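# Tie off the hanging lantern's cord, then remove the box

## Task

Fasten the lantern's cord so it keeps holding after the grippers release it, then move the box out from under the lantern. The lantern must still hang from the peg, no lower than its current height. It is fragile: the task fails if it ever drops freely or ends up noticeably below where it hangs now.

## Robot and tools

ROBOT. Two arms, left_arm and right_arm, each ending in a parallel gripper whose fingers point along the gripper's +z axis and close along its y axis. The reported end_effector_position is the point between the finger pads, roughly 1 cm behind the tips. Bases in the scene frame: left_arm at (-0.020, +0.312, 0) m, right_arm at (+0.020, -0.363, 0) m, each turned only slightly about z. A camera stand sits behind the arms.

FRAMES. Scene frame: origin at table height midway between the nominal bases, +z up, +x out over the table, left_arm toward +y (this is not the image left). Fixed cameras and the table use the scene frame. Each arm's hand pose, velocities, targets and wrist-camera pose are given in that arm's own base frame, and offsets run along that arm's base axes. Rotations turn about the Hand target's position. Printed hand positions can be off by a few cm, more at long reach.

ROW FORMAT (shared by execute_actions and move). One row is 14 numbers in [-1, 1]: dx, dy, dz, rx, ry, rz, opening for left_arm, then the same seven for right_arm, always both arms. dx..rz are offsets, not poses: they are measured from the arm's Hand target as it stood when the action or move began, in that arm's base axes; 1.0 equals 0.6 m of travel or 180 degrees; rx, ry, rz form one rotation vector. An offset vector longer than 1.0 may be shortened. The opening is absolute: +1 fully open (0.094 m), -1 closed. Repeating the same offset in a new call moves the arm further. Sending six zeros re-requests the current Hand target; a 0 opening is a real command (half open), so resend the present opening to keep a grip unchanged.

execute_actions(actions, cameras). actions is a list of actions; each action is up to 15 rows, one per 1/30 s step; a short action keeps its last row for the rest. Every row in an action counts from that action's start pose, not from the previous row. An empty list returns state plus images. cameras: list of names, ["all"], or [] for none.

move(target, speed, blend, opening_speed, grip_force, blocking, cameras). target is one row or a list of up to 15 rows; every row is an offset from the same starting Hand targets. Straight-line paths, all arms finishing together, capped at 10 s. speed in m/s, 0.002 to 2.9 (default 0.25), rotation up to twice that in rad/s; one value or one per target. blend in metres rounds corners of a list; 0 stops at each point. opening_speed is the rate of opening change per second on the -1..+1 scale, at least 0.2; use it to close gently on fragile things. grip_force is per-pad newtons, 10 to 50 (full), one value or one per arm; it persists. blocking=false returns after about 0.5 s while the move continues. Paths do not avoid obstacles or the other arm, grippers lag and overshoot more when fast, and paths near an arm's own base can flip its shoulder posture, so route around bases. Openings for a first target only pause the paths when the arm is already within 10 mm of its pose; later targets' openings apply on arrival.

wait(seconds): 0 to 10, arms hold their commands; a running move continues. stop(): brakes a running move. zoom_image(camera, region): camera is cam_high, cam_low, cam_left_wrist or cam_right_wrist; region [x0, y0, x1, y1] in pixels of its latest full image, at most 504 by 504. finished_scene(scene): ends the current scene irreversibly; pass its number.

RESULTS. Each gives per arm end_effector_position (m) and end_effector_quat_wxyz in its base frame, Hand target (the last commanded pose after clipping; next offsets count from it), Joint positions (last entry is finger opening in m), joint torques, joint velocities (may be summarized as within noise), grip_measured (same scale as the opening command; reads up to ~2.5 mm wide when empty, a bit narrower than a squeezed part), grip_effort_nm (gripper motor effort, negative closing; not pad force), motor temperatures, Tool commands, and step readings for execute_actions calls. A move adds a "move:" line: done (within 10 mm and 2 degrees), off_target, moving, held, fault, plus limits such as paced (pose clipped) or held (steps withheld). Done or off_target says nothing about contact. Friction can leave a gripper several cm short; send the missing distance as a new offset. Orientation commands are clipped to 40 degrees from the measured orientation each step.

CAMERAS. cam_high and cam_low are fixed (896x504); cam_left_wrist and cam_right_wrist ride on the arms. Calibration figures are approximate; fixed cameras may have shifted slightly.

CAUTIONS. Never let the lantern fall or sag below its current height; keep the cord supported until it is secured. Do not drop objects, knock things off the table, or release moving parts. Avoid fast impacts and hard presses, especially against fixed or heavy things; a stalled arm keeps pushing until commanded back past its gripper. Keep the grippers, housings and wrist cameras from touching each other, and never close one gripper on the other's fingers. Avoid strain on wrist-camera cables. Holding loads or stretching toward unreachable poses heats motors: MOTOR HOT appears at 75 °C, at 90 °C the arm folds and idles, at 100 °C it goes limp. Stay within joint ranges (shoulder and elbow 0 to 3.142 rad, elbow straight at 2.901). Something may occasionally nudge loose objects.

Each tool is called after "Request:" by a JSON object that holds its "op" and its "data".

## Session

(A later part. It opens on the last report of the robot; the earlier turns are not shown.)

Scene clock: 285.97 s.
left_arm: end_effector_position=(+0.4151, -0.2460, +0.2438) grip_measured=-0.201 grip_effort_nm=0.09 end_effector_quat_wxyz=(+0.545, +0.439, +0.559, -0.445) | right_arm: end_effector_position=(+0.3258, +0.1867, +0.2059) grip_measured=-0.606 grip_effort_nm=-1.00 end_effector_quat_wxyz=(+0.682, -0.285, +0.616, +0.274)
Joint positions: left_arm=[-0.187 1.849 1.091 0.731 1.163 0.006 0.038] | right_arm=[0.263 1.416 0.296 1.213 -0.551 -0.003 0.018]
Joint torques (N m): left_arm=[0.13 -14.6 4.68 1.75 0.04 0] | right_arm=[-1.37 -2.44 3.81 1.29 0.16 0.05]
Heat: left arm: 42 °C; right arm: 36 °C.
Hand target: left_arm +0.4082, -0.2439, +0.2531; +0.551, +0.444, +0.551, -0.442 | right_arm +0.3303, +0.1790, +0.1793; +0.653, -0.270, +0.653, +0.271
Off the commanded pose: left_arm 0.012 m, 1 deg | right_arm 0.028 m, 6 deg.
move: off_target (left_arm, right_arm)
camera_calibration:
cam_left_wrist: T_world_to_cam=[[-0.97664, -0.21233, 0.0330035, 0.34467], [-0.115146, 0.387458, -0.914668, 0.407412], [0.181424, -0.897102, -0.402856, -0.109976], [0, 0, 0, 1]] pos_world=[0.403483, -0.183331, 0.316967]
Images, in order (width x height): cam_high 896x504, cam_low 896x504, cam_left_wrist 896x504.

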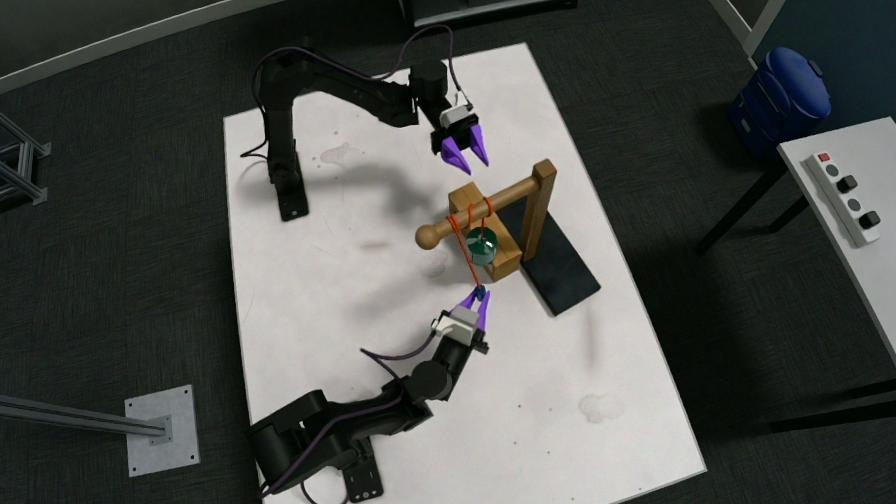

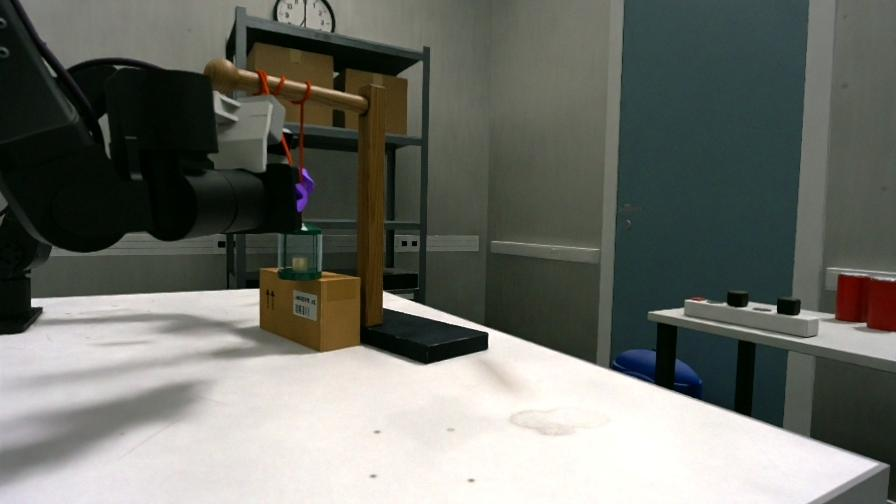

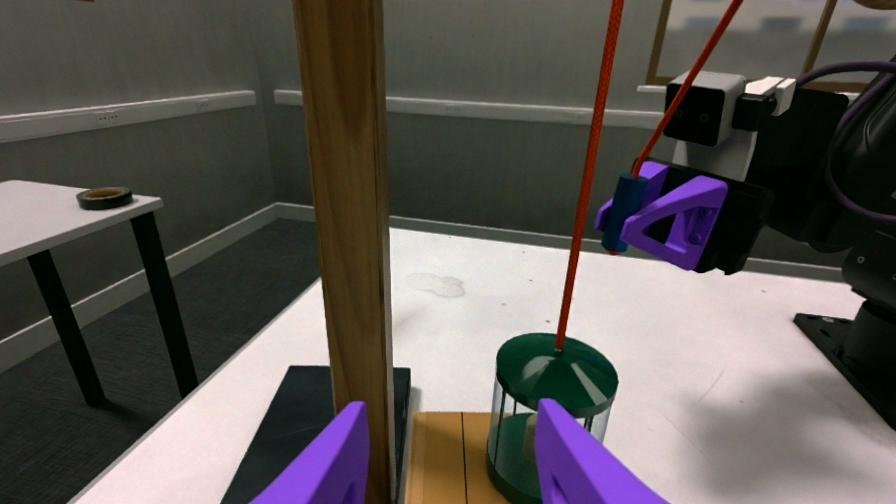

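Request:
{"op": "execute_actions", "data": {"actions": []}}

Request:
{"op": "zoom_image", "data": {"camera": "cam_left_wrist", "region": [220, 60, 720, 500]}}

Request:
{"op": "zoom_image", "data": {"camera": "cam_low", "region": [220, 60, 420, 300]}}

Request:
{"op": "zoom_image", "data": {"camera": "cam_high", "region": [280, 20, 620, 300]}}

Scene clock: 292.70 s.
left_arm: end_effector_position=(+0.4151, -0.2460, +0.2438) grip_measured=-0.201 grip_effort_nm=0.09 end_effector_quat_wxyz=(+0.545, +0.439, +0.559, -0.445) | right_arm: end_effector_position=(+0.3257, +0.1868, +0.2059) grip_measured=-0.606 grip_effort_nm=-1.00 end_effector_quat_wxyz=(+0.681, -0.286, +0.616, +0.274)
Joint positions: left_arm=[-0.187 1.849 1.091 0.731 1.163 0.006 0.038] | right_arm=[0.263 1.416 0.296 1.213 -0.552 -0.003 0.018]
Joint velocities: within noise
Joint torques (N m): left_arm=[0.21 -14.6 4.7 1.76 0.05 0.01] | right_arm=[-1.35 -2.44 3.79 1.28 0.17 0.05]
Motor temperatures (°C): left_arm=[23 37 31 42 25 26 27] | right_arm=[27 29 33 35 25 25 24]
Heat: left arm: 42 °C; right arm: 35 °C.
Hand target: left_arm +0.4082, -0.2439, +0.2531; +0.551, +0.444, +0.551, -0.442 | right_arm +0.3303, +0.1790, +0.1793; +0.653, -0.270, +0.653, +0.271
Tool commands: left_gripper/opening=-0.2 right_gripper/opening=-0.9
Off the commanded pose: left_arm 0.012 m, 1 deg | right_arm 0.028 m, 6 deg.
camera_calibration:
cam_left_wrist: T_world_to_cam=[[-0.97664, -0.21233, 0.0330035, 0.34467], [-0.115146, 0.387458, -0.914668, 0.407412], [0.181424, -0.897102, -0.402856, -0.109976], [0, 0, 0, 1]] pos_world=[0.403483, -0.183331, 0.316967]
cam_right_wrist: T_world_to_cam=[[0.732554, -0.677351, 0.0675247, -0.124765], [-0.185963, -0.294564, -0.937363, 0.348657], [0.654814, 0.674112, -0.341746, -0.17876], [0, 0, 0, 1]] pos_world=[0.273289, 0.138697, 0.274152]

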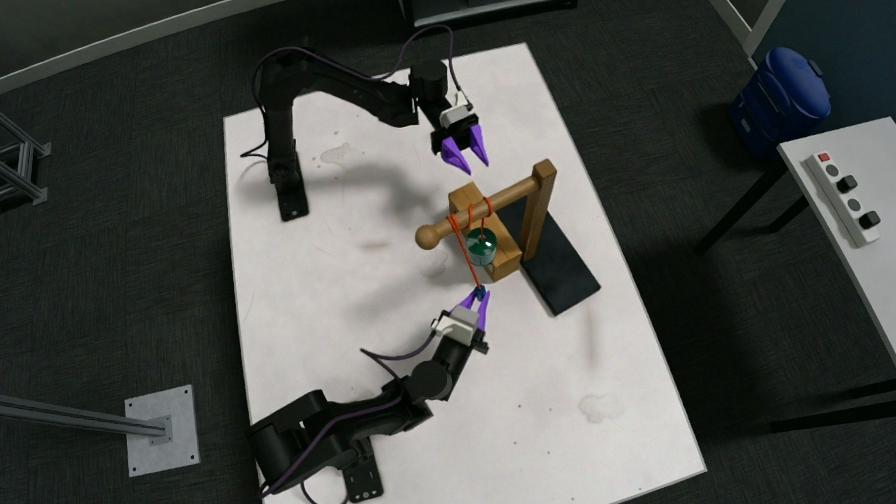

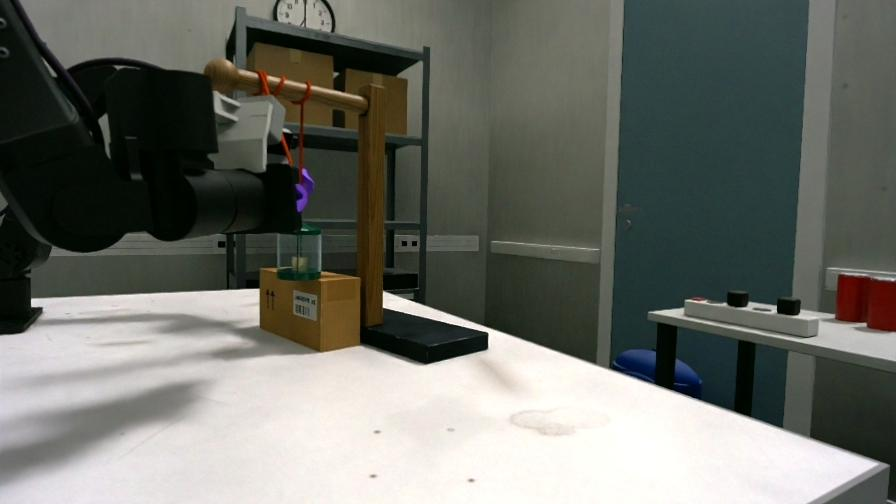

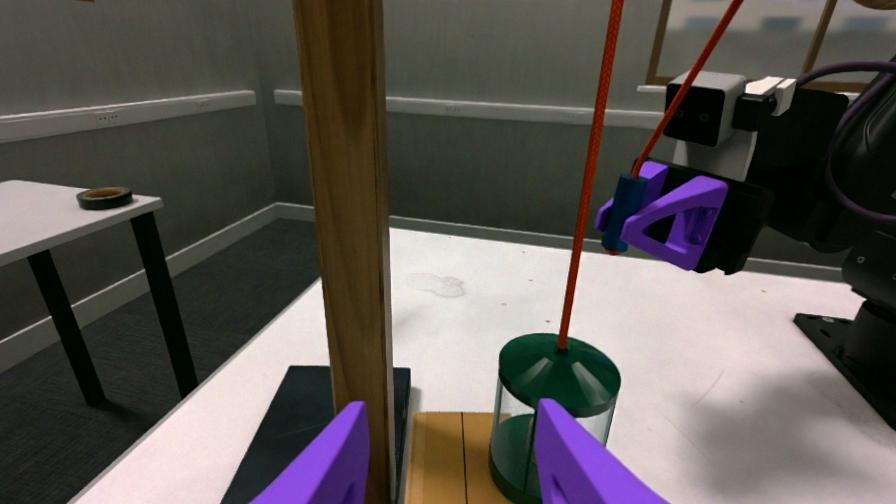

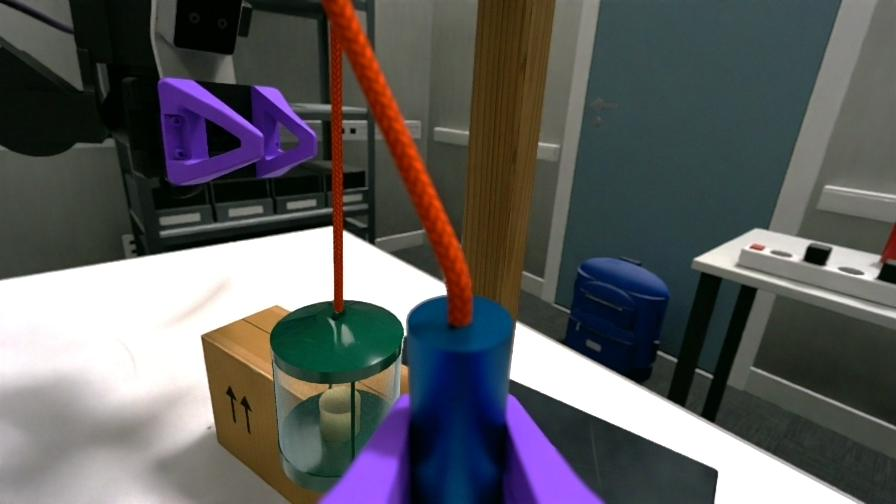

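Scaled by 1.008 from the camera's 896x504 image, which has a finer 1280x720 frame.

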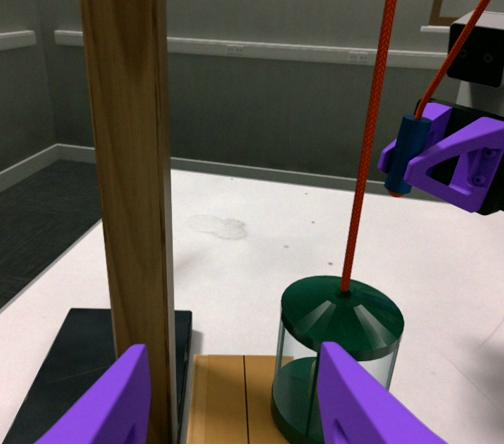

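Scaled by 2.100 from the camera's 896x504 image, which has a finer 1280x720 frame.

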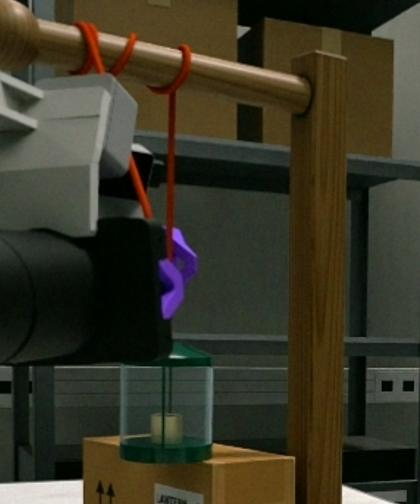

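Scaled by 1.482 from the camera's 896x504 image, which has a finer 1280x720 frame.

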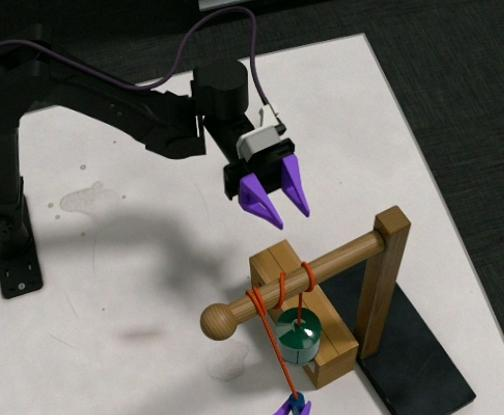

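Request:
{"op": "move", "data": {"target": [[-0.09,0,-0.005,0,0,0,0,0,0,0,0,0,0,-0.9],[-0.07,-0.1,-0.005,0,0,0,0,0,0,0,0,0,0,-0.9]], "speed": 0.1, "cameras": ["cam_left_wrist","cam_high"]}}

Scene clock: 298.20 s.
left_arm: end_effector_position=(+0.3599, -0.3004, +0.2527) grip_measured=-0.001 grip_effort_nm=0.09 end_effector_quat_wxyz=(+0.553, +0.447, +0.546, -0.442) | right_arm: end_effector_position=(+0.3257, +0.1868, +0.2059) grip_measured=-0.606 grip_effort_nm=-1.00 end_effector_quat_wxyz=(+0.681, -0.286, +0.616, +0.274)
Joint positions: left_arm=[-0.37 1.714 0.941 0.779 0.991 0.006 0.047] | right_arm=[0.263 1.416 0.296 1.213 -0.552 -0.003 0.018]
Joint torques (N m): left_arm=[-0.31 -7.77 7.65 1.73 -0.15 -0.03] | right_arm=[-1.37 -2.45 3.81 1.28 0.18 0.05]
Heat: left arm: 42 °C; right arm: 35 °C.
Hand target: left_arm +0.3662, -0.3038, +0.2501; +0.551, +0.444, +0.551, -0.442 | right_arm +0.3303, +0.1790, +0.1793; +0.653, -0.270, +0.653, +0.271
Off the commanded pose: left_arm 0.008 m, 1 deg | right_arm 0.028 m, 6 deg.
move: off_target (right_arm)
camera_calibration:
cam_left_wrist: T_world_to_cam=[[-0.979499, -0.201422, 0.00321234, 0.290805], [-0.0815513, 0.381895, -0.920601, 0.41805], [0.184203, -0.90199, -0.390492, -0.150731], [0, 0, 0, 1]] pos_world=[0.346701, -0.237034, 0.325064]
Images, in order (width x height): cam_high 896x504, cam_left_wrist 896x504.

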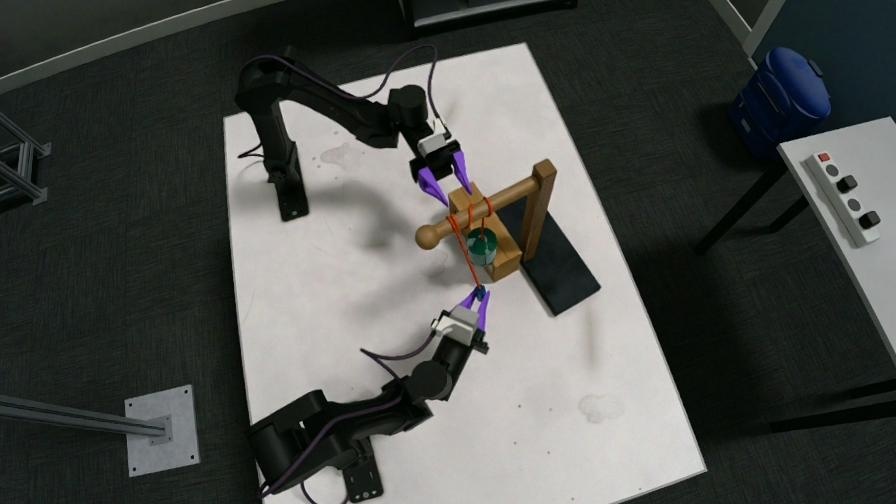

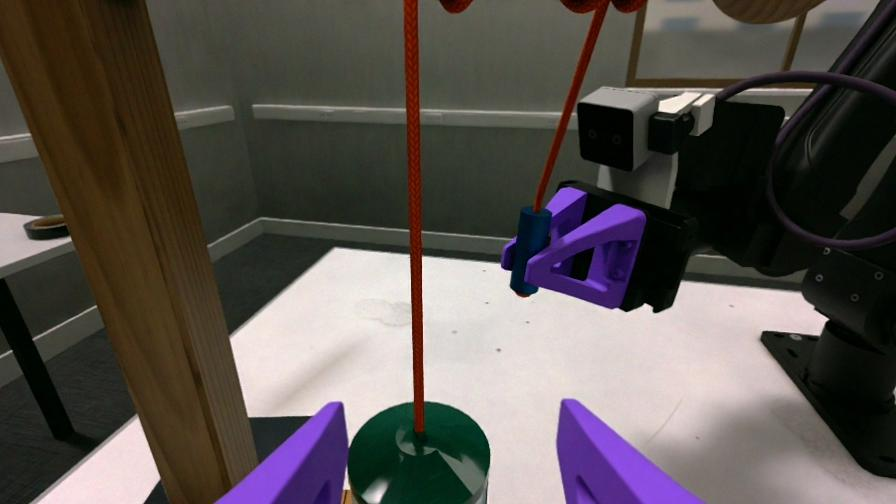

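Request:
{"op": "move", "data": {"target": [0.04,-0.105,-0.017,0,0,0,0,0,0,0,0,0,0,-0.9], "speed": 0.06, "cameras": ["cam_left_wrist","cam_high"]}}

Scene clock: 300.77 s.
left_arm: end_effector_position=(+0.3843, -0.3620, +0.2468) grip_measured=-0.001 grip_effort_nm=0.09 end_effector_quat_wxyz=(+0.557, +0.447, +0.543, -0.442) | right_arm: end_effector_position=(+0.3257, +0.1868, +0.2059) grip_measured=-0.606 grip_effort_nm=-1.00 end_effector_quat_wxyz=(+0.681, -0.286, +0.616, +0.274)
Joint positions: left_arm=[-0.494 1.894 1.134 0.777 0.866 0.006 0.047] | right_arm=[0.263 1.416 0.296 1.213 -0.552 -0.003 0.018]
Joint torques (N m): left_arm=[-0.4 -9.43 7.77 1.75 -0.13 -0.04] | right_arm=[-1.36 -2.44 3.82 1.27 0.16 0.05]
Heat: left arm: 42 °C; right arm: 34 °C.
Hand target: left_arm +0.3902, -0.3667, +0.2398; +0.551, +0.444, +0.551, -0.442 | right_arm +0.3303, +0.1790, +0.1793; +0.653, -0.270, +0.653, +0.271
Off the commanded pose: left_arm 0.010 m, 1 deg | right_arm 0.028 m, 6 deg.
move: off_target (right_arm)
camera_calibration:
cam_left_wrist: T_world_to_cam=[[-0.97934, -0.202171, -0.0045064, 0.303893], [-0.0734855, 0.376556, -0.923475, 0.433798], [0.188397, -0.904064, -0.383633, -0.217159], [0, 0, 0, 1]] pos_world=[0.370405, -0.298237, 0.318662]
Images, in order (width x height): cam_high 896x504, cam_left_wrist 896x504.

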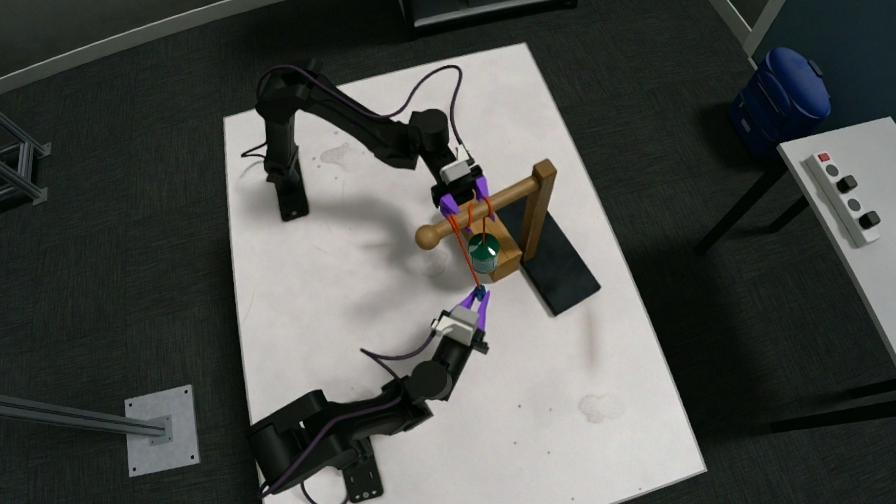

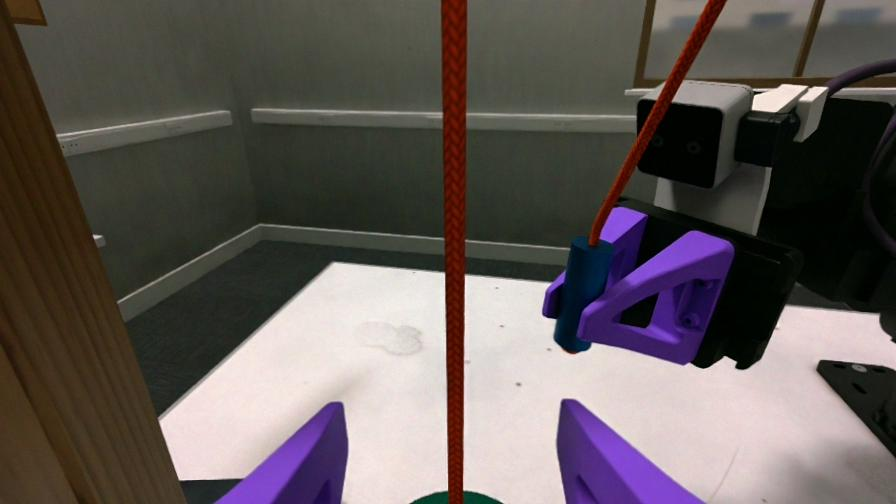

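Well centred. Close.

Request:
{"op": "move", "data": {"target": [0,0,0,0,0,0,-1,0,0,0,0,0,0,-0.9], "opening_speed": 1.5, "cameras": ["cam_left_wrist"]}}

Scene clock: 302.93 s.
left_arm: end_effector_position=(+0.3845, -0.3619, +0.2468) grip_measured=-0.992 grip_effort_nm=-0.42 end_effector_quat_wxyz=(+0.557, +0.447, +0.543, -0.442) | right_arm: end_effector_position=(+0.3257, +0.1868, +0.2059) grip_measured=-0.606 grip_effort_nm=-1.00 end_effector_quat_wxyz=(+0.681, -0.286, +0.616, +0.274)
Joint positions: left_arm=[-0.494 1.894 1.134 0.777 0.865 0.006 0] | right_arm=[0.263 1.416 0.296 1.213 -0.552 -0.003 0.018]
Joint torques (N m): left_arm=[-0.39 -9.39 7.75 1.74 -0.16 -0.04] | right_arm=[-1.35 -2.41 3.79 1.28 0.16 0.05]
Heat: left arm: 42 °C; right arm: 34 °C.
Hand target: left_arm +0.3903, -0.3667, +0.2398; +0.551, +0.444, +0.551, -0.442 | right_arm +0.3303, +0.1790, +0.1793; +0.653, -0.270, +0.653, +0.271
Off the commanded pose: left_arm 0.010 m, 1 deg | right_arm 0.028 m, 6 deg.
move: off_target (right_arm)
camera_calibration:
cam_left_wrist: T_world_to_cam=[[-0.979117, -0.203248, -0.00453423, 0.303616], [-0.0738557, 0.376391, -0.923512, 0.433868], [0.189409, -0.903892, -0.383542, -0.21744], [0, 0, 0, 1]] pos_world=[0.370504, -0.298137, 0.318662]
Images, in order (width x height): cam_left_wrist 896x504.

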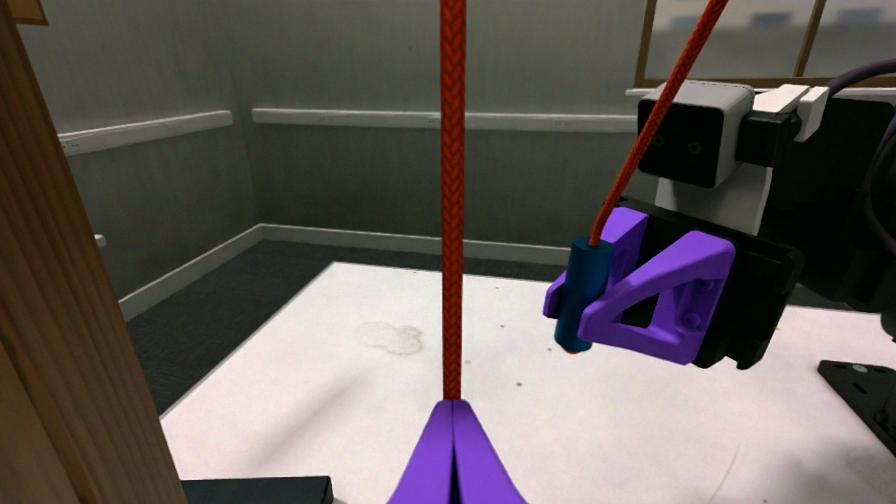

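Request:
{"op": "move", "data": {"target": [[0,0,0,0,0,0,-0.3,0,0,0,0,0,0,-0.9],[0.011,-0.048,0,0,0,0,-0.3,0,0,0,0,0,0,-0.9],[0.011,-0.048,0,0,0,0,-1,0,0,0,0,0,0,-0.9]], "opening_speed": 1.5, "speed": 0.06, "cameras": ["cam_left_wrist"]}}

Scene clock: 306.23 s.
left_arm: end_effector_position=(+0.3908, -0.3907, +0.2484) grip_measured=-0.959 grip_effort_nm=-1.00 end_effector_quat_wxyz=(+0.558, +0.447, +0.542, -0.442) | right_arm: end_effector_position=(+0.3257, +0.1868, +0.2059) grip_measured=-0.606 grip_effort_nm=-1.00 end_effector_quat_wxyz=(+0.681, -0.286, +0.616, +0.274)
Joint positions: left_arm=[-0.548 1.959 1.23 0.747 0.812 0.006 0.002] | right_arm=[0.263 1.416 0.296 1.213 -0.552 -0.003 0.018]
Joint torques (N m): left_arm=[-0.31 -10.07 7.9 1.77 -0.16 -0.04] | right_arm=[-1.35 -2.4 3.79 1.28 0.15 0.06]
Heat: left arm: 42 °C; right arm: 34 °C.
Hand target: left_arm +0.3968, -0.3956, +0.2398; +0.551, +0.444, +0.551, -0.442 | right_arm +0.3303, +0.1790, +0.1793; +0.653, -0.270, +0.653, +0.271
Off the commanded pose: left_arm 0.012 m, 1 deg | right_arm 0.028 m, 6 deg.
move: off_target (left_arm, right_arm); target 3's new opening was sent with left_arm's hand 0.012 m and 1 deg from that target
camera_calibration:
cam_left_wrist: T_world_to_cam=[[-0.979334, -0.202173, -0.00560202, 0.304657], [-0.0720656, 0.374702, -0.92434, 0.445514], [0.188976, -0.904834, -0.381528, -0.244681], [0, 0, 0, 1]] pos_world=[0.376706, -0.326738, 0.320161]
Images, in order (width x height): cam_left_wrist 896x504.

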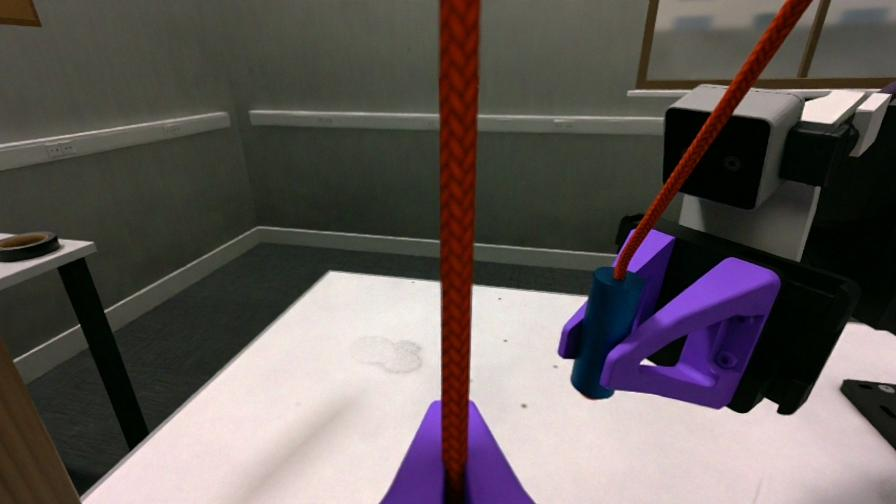

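Request:
{"op": "move", "data": {"target": [[0,0.01,0.05,0,0,0,-1,0,-0.02,-0.02,0,0,0,-0.9],[0.01,0.015,0.1,0,0,0,-1,0,-0.04,-0.04,0,0,0,-0.9]], "speed": 0.04, "cameras": ["cam_left_wrist","cam_high","cam_low"]}}

Request:
{"op": "zoom_image", "data": {"camera": "cam_low", "region": [220, 60, 420, 300]}}

Scene clock: 311.57 s.
left_arm: end_effector_position=(+0.4042, -0.3910, +0.2507) grip_measured=-0.959 grip_effort_nm=-1.01 end_effector_quat_wxyz=(+0.511, +0.438, +0.590, -0.446) | right_arm: end_effector_position=(+0.3120, +0.1778, +0.2048) grip_measured=-0.606 grip_effort_nm=-1.00 end_effector_quat_wxyz=(+0.699, -0.322, +0.572, +0.284)
Joint positions: left_arm=[-0.535 1.955 1.35 0.489 0.818 0.006 0.002] | right_arm=[0.183 1.505 0.246 1.44 -0.708 -0.008 0.018]
Joint torques (N m): left_arm=[0.53 -18.52 9.2 2.22 0.09 -0.02] | right_arm=[-3.7 -0.21 1.44 0.9 0.73 0.13]
Heat: left arm: 42 °C; right arm: 34 °C.
Hand target: left_arm +0.4029, -0.3866, +0.2998; +0.551, +0.444, +0.551, -0.442 | right_arm +0.3302, +0.1550, +0.1553; +0.653, -0.270, +0.653, +0.271
Off the commanded pose: left_arm 0.049 m, 6 deg | right_arm 0.057 m, 12 deg.
move: off_target (left_arm, right_arm)
camera_calibration:
cam_left_wrist: T_world_to_cam=[[-0.972524, -0.213069, 0.0937994, 0.285835], [-0.180681, 0.436739, -0.881257, 0.506017], [0.146803, -0.873991, -0.463237, -0.197157], [0, 0, 0, 1]] pos_world=[0.398353, -0.332408, 0.32779]
Images, in order (width x height): cam_high 896x504, cam_low 896x504, cam_left_wrist 896x504.

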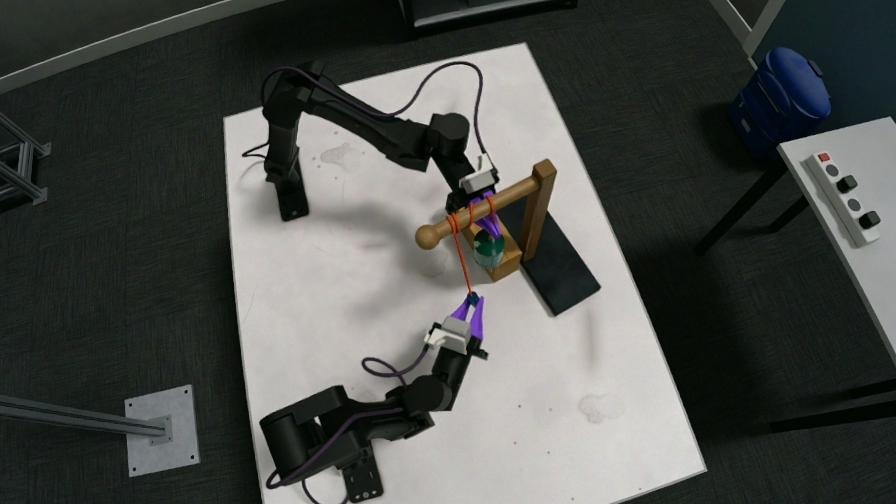

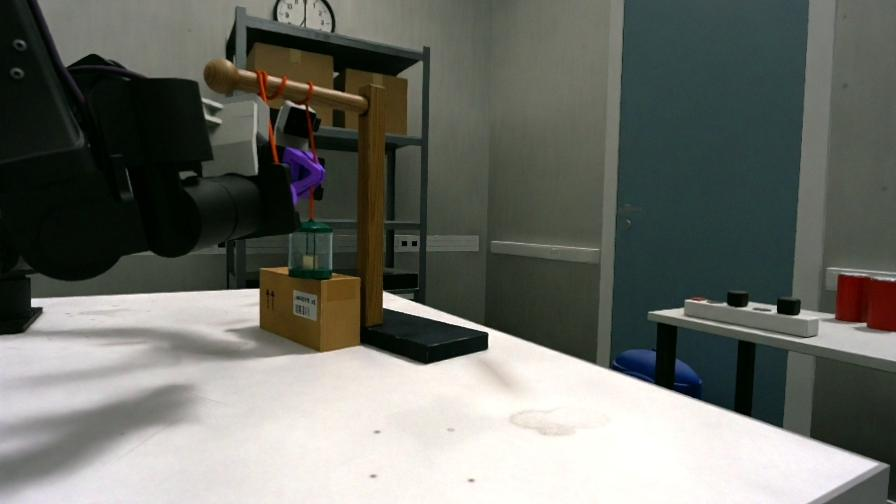

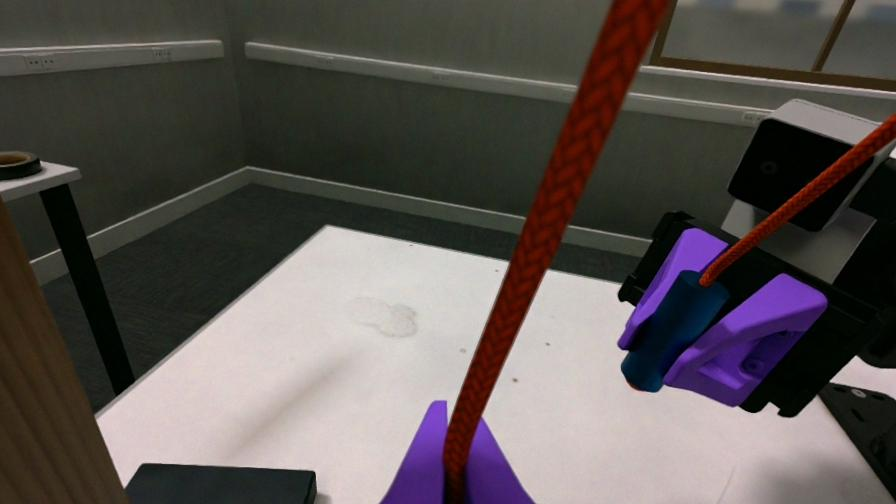

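Scaled by 2.100 from the camera's 896x504 image, which has a finer 1280x720 frame.

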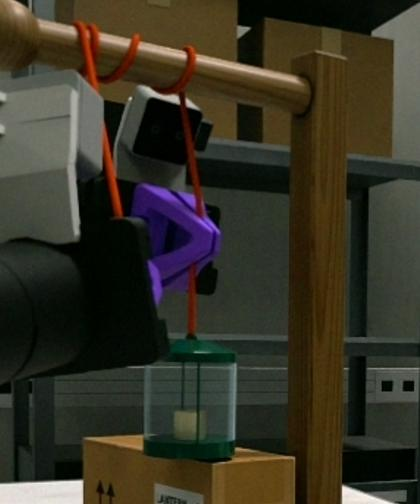

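Request:
{"op": "move", "data": {"target": [0.0,0.015,0.04,0,0,0,-1,0,0,0,0,0,0,-0.9], "speed": 0.04, "cameras": ["cam_left_wrist"]}}

Request:
{"op": "zoom_image", "data": {"camera": "cam_left_wrist", "region": [400, 0, 896, 504]}}

Scene clock: 314.80 s.
left_arm: end_effector_position=(+0.4058, -0.3823, +0.2718) grip_measured=-0.959 grip_effort_nm=-1.01 end_effector_quat_wxyz=(+0.507, +0.436, +0.594, -0.447) | right_arm: end_effector_position=(+0.3195, +0.1693, +0.1883) grip_measured=-0.606 grip_effort_nm=-1.00 end_effector_quat_wxyz=(+0.686, -0.308, +0.597, +0.279)
Joint positions: left_arm=[-0.515 1.917 1.393 0.396 0.836 0.006 0.002] | right_arm=[0.157 1.546 0.24 1.433 -0.702 -0.008 0.018]
Joint torques (N m): left_arm=[0.51 -18.3 9.58 2.33 0.02 -0.02] | right_arm=[-1.94 -1.95 2.65 1.06 0.59 0.11]
Heat: left arm: 43 °C; right arm: 34 °C.
Hand target: left_arm +0.4028, -0.3776, +0.3239; +0.551, +0.444, +0.551, -0.442 | right_arm +0.3303, +0.1549, +0.1554; +0.653, -0.270, +0.653, +0.271
Off the commanded pose: left_arm 0.052 m, 7 deg | right_arm 0.038 m, 9 deg.
move: off_target (left_arm, right_arm)
camera_calibration:
cam_left_wrist: T_world_to_cam=[[-0.971082, -0.215032, 0.103732, 0.283265], [-0.191131, 0.439833, -0.877505, 0.525522], [0.143067, -0.871956, -0.468213, -0.176357], [0, 0, 0, 1]] pos_world=[0.400748, -0.324007, 0.349192]
Images, in order (width x height): cam_left_wrist 896x504.

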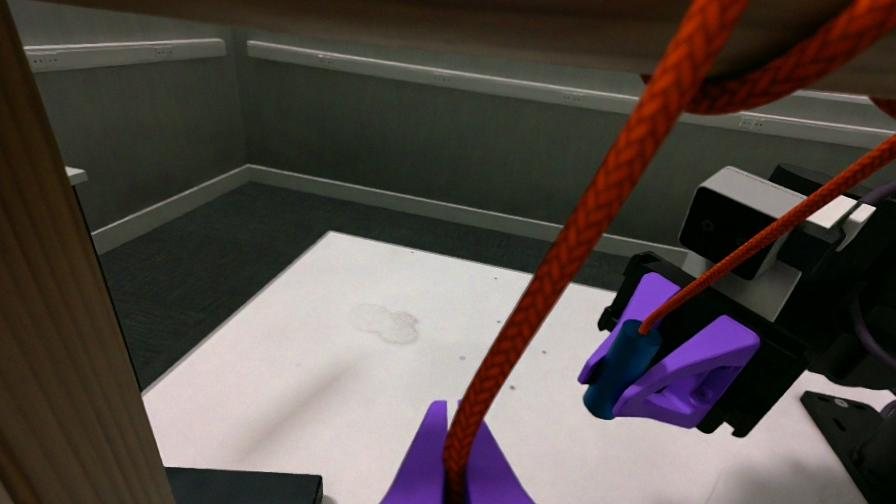

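Scaled by 1.000.

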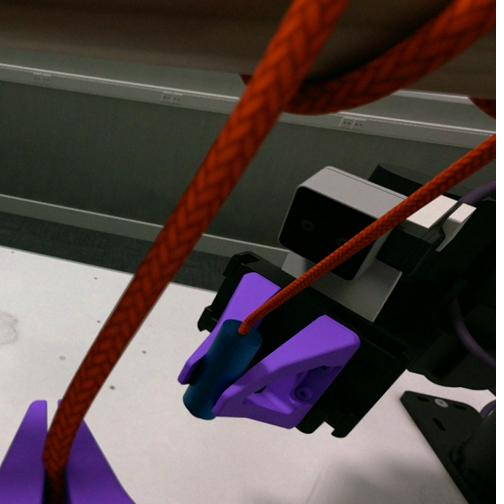

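Request:
{"op": "move", "data": {"target": [0.0,0.0,0.025,0,0,0,-1,0,-0.03,-0.03,0,0,0,-0.9], "speed": 0.03, "cameras": ["cam_left_wrist","cam_high"]}}

Request:
{"op": "zoom_image", "data": {"camera": "cam_high", "region": [380, 130, 600, 330]}}

Scene clock: 317.27 s.
left_arm: end_effector_position=(+0.4071, -0.3832, +0.2858) grip_measured=-0.959 grip_effort_nm=-1.01 end_effector_quat_wxyz=(+0.508, +0.436, +0.593, -0.447) | right_arm: end_effector_position=(+0.3176, +0.1651, +0.1651) grip_measured=-0.606 grip_effort_nm=-1.00 end_effector_quat_wxyz=(+0.659, -0.327, +0.609, +0.298)
Joint positions: left_arm=[-0.515 1.91 1.44 0.343 0.837 0.006 0.002] | right_arm=[0.101 1.63 0.241 1.456 -0.815 -0.019 0.018]
Joint torques (N m): left_arm=[0.53 -18.52 9.66 2.26 0.11 -0.02] | right_arm=[-4.12 0.25 0.73 2.01 0.93 0.17]
Heat: left arm: 43 °C; right arm: 34 °C.
Hand target: left_arm +0.4029, -0.3776, +0.3387; +0.551, +0.444, +0.551, -0.442 | right_arm +0.3303, +0.1369, +0.1372; +0.653, -0.270, +0.653, +0.271
Off the commanded pose: left_arm 0.054 m, 7 deg | right_arm 0.041 m, 9 deg.
move: off_target (left_arm, right_arm)
camera_calibration:
cam_left_wrist: T_world_to_cam=[[-0.971499, -0.213523, 0.102949, 0.283846], [-0.189627, 0.43944, -0.878029, 0.537865], [0.142239, -0.872525, -0.467405, -0.170832], [0, 0, 0, 1]] pos_world=[0.402049, -0.324807, 0.363192]
Images, in order (width x height): cam_high 896x504, cam_left_wrist 896x504.

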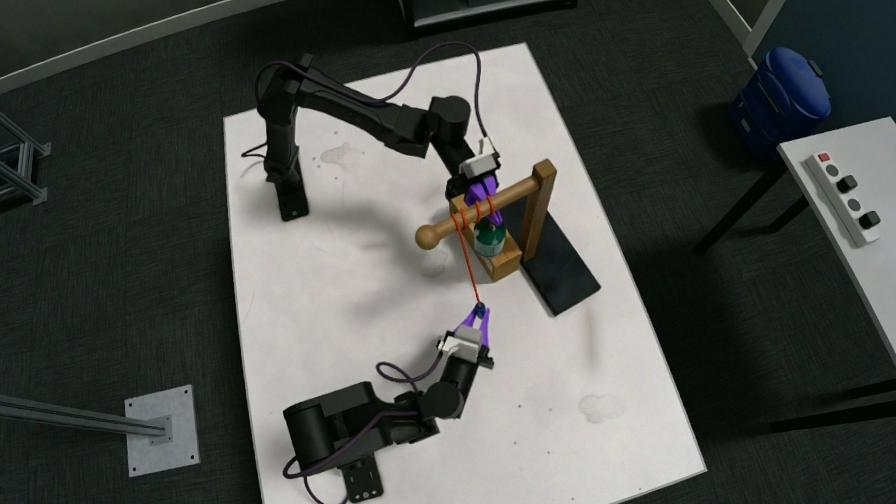

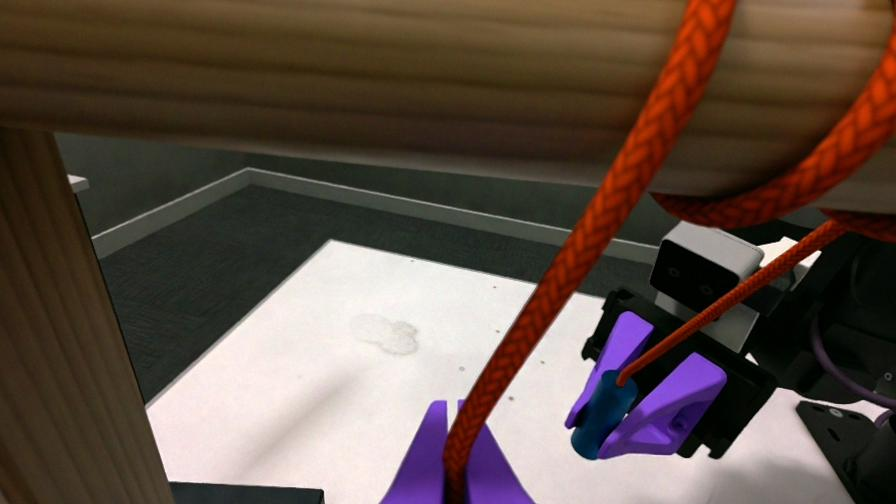

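Scaled by 2.291 from the camera's 896x504 image, which has a finer 1280x720 frame.

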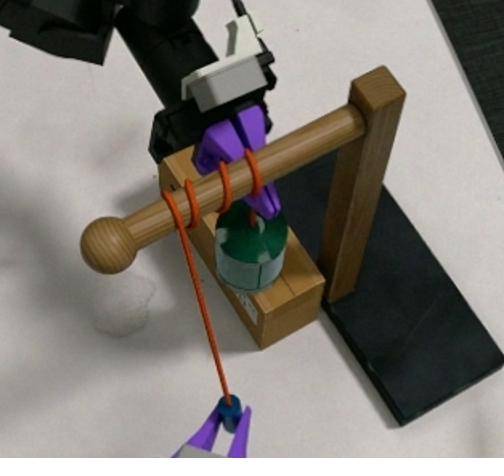

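Request:
{"op": "move", "data": {"target": [[0.004,0,-0.05,0,0,0,-1,0,0,0,0,0,0,-0.9],[0.005,-0.003,-0.1,0,0,0,-1,0,0,0,0,0,0,-0.9]], "speed": 0.03, "cameras": ["cam_left_wrist","cam_low"]}}

Request:
{"op": "zoom_image", "data": {"camera": "cam_low", "region": [220, 60, 420, 300]}}

Scene clock: 321.30 s.
left_arm: end_effector_position=(+0.4010, -0.3811, +0.2913) grip_measured=-0.959 grip_effort_nm=-1.01 end_effector_quat_wxyz=(+0.555, +0.448, +0.544, -0.443) | right_arm: end_effector_position=(+0.3187, +0.1630, +0.1625) grip_measured=-0.606 grip_effort_nm=-1.00 end_effector_quat_wxyz=(+0.657, -0.325, +0.612, +0.297)
Joint positions: left_arm=[-0.515 1.908 1.35 0.569 0.847 0.006 0.002] | right_arm=[0.093 1.638 0.241 1.455 -0.819 -0.02 0.018]
Joint torques (N m): left_arm=[0.51 -10.82 5.35 2.11 -0.05 -0.03] | right_arm=[-3.63 -0.17 0.79 2.03 0.93 0.18]
Heat: left arm: 44 °C; right arm: 35 °C.
Hand target: left_arm +0.4059, -0.3794, +0.2789; +0.551, +0.444, +0.551, -0.442 | right_arm +0.3302, +0.1370, +0.1373; +0.653, -0.270, +0.653, +0.271
Off the commanded pose: left_arm 0.014 m, 1 deg | right_arm 0.038 m, 8 deg.
move: off_target (left_arm, right_arm)
camera_calibration:
cam_left_wrist: T_world_to_cam=[[-0.97967, -0.200613, -0.000539779, 0.31614], [-0.0770289, 0.378643, -0.922332, 0.485185], [0.185236, -0.903539, -0.386399, -0.218193], [0, 0, 0, 1]] pos_world=[0.387503, -0.317436, 0.363363]
Images, in order (width x height): cam_low 896x504, cam_left_wrist 896x504.

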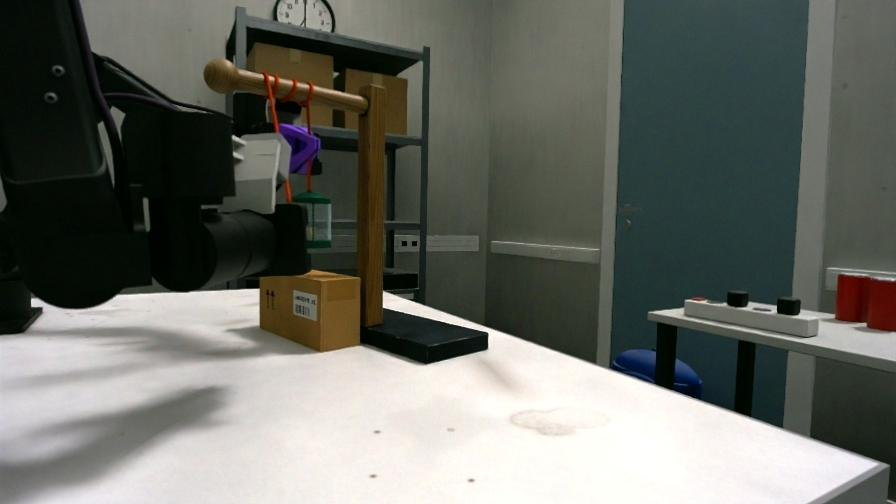

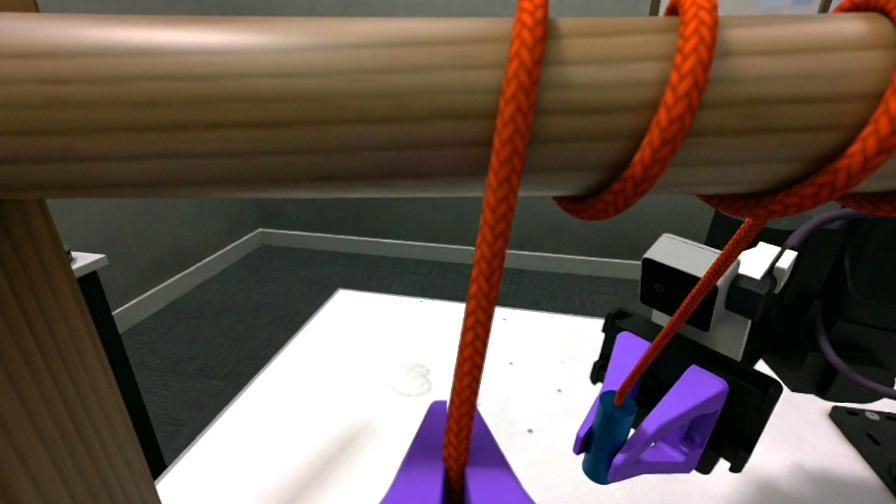

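Scaled by 2.100 from the camera's 896x504 image, which has a finer 1280x720 frame.

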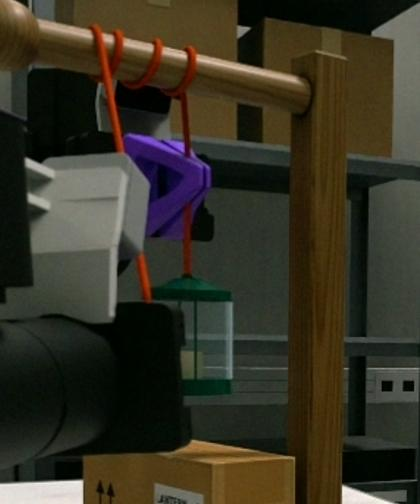

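Request:
{"op": "move", "data": {"target": [[-0.001,0,-0.005,0,0,0,-0.8,0,0,0,0,0,0,-0.9]], "opening_speed": 0.2, "cameras": ["cam_left_wrist"]}}

Request:
{"op": "wait", "data": {"seconds": 3, "cameras": ["cam_left_wrist","cam_low"]}}

Request:
{"op": "zoom_image", "data": {"camera": "cam_low", "region": [220, 60, 420, 300]}}

Scene clock: 323.60 s.
left_arm: end_effector_position=(+0.4004, -0.3807, +0.2920) grip_measured=-0.801 grip_effort_nm=0.09 end_effector_quat_wxyz=(+0.560, +0.448, +0.539, -0.442) | right_arm: end_effector_position=(+0.3187, +0.1630, +0.1625) grip_measured=-0.606 grip_effort_nm=-1.00 end_effector_quat_wxyz=(+0.657, -0.325, +0.612, +0.297)
Joint positions: left_arm=[-0.515 1.908 1.341 0.592 0.847 0.006 0.009] | right_arm=[0.093 1.638 0.241 1.455 -0.819 -0.02 0.018]
Joint torques (N m): left_arm=[0.44 -10.62 5.27 1.98 -0.08 -0.04] | right_arm=[-3.63 -0.17 0.79 2.03 0.93 0.17]
Heat: left arm: 44 °C; right arm: 36 °C.
Hand target: left_arm +0.4052, -0.3794, +0.2758; +0.551, +0.444, +0.551, -0.442 | right_arm +0.3302, +0.1370, +0.1373; +0.653, -0.270, +0.653, +0.271
Off the commanded pose: left_arm 0.017 m, 2 deg | right_arm 0.038 m, 8 deg.
move: off_target (left_arm, right_arm)
camera_calibration:
cam_left_wrist: T_world_to_cam=[[-0.979592, -0.200668, -0.0114799, 0.318764], [-0.065358, 0.372025, -0.925919, 0.479561], [0.190074, -0.906273, -0.377548, -0.223108], [0, 0, 0, 1]] pos_world=[0.386009, -0.316639, 0.36346]
Images, in order (width x height): cam_left_wrist 896x504.

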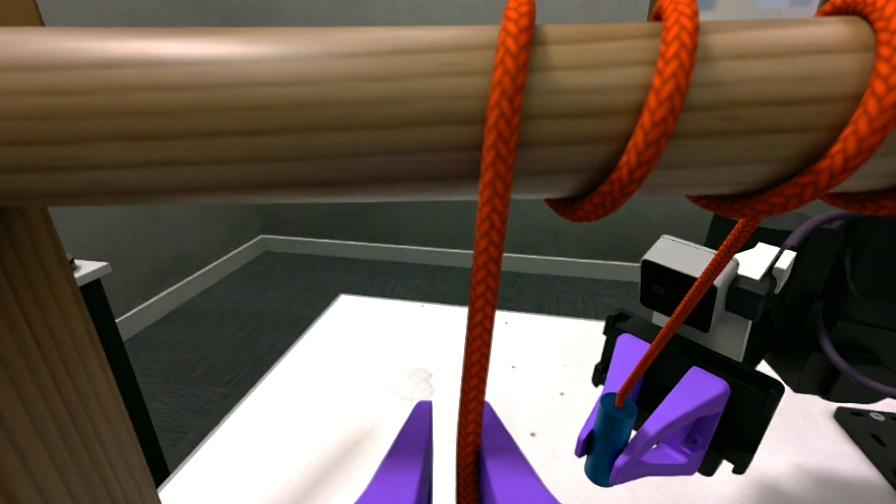

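Scene clock: 326.60 s.
left_arm: end_effector_position=(+0.4004, -0.3807, +0.2925) grip_measured=-0.801 grip_effort_nm=0.09 end_effector_quat_wxyz=(+0.561, +0.448, +0.538, -0.442) | right_arm: end_effector_position=(+0.3187, +0.1630, +0.1625) grip_measured=-0.606 grip_effort_nm=-1.00 end_effector_quat_wxyz=(+0.657, -0.325, +0.612, +0.297)
Joint positions: left_arm=[-0.515 1.908 1.341 0.595 0.847 0.006 0.009] | right_arm=[0.093 1.638 0.241 1.455 -0.819 -0.02 0.018]
Joint torques (N m): left_arm=[0.51 -10.65 5.27 1.96 -0.05 -0.03] | right_arm=[-3.62 -0.16 0.76 2.02 0.94 0.17]
Heat: left arm: 44 °C; right arm: 36 °C.
Hand target: left_arm +0.4052, -0.3794, +0.2759; +0.551, +0.444, +0.551, -0.442 | right_arm +0.3302, +0.1370, +0.1373; +0.653, -0.270, +0.653, +0.271
Tool commands: left_gripper/opening=-0.8 right_gripper/opening=-0.9
Off the commanded pose: left_arm 0.017 m, 2 deg | right_arm 0.038 m, 8 deg.
wait: 3.00 s; at rest by 0.17 s
camera_calibration:
cam_left_wrist: T_world_to_cam=[[-0.979561, -0.200696, -0.0134596, 0.319294], [-0.06323, 0.370756, -0.926576, 0.478897], [0.19095, -0.906786, -0.375868, -0.223941], [0, 0, 0, 1]] pos_world=[0.38581, -0.316539, 0.36386]
Images, in order (width x height): cam_low 896x504, cam_left_wrist 896x504.

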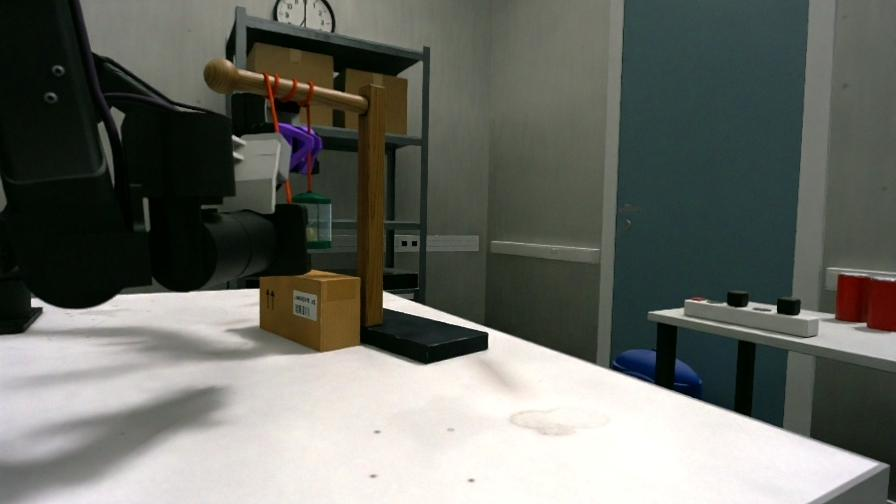

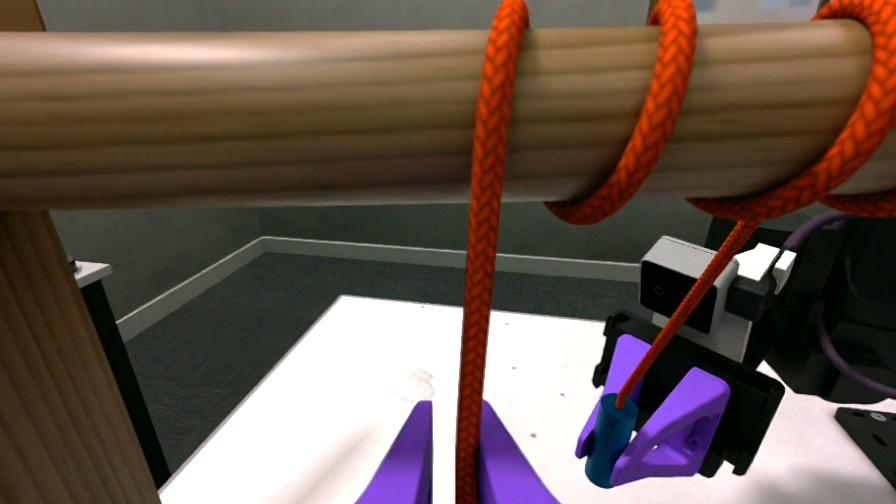

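Scaled by 2.100 from the camera's 896x504 image, which has a finer 1280x720 frame.

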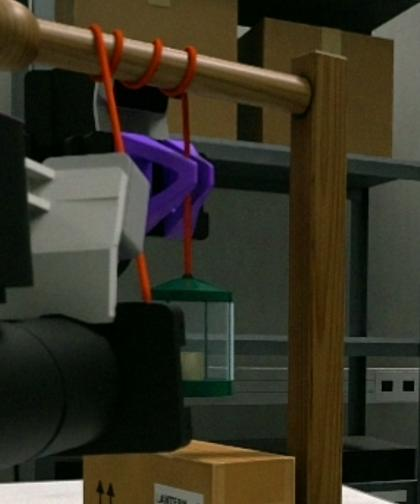

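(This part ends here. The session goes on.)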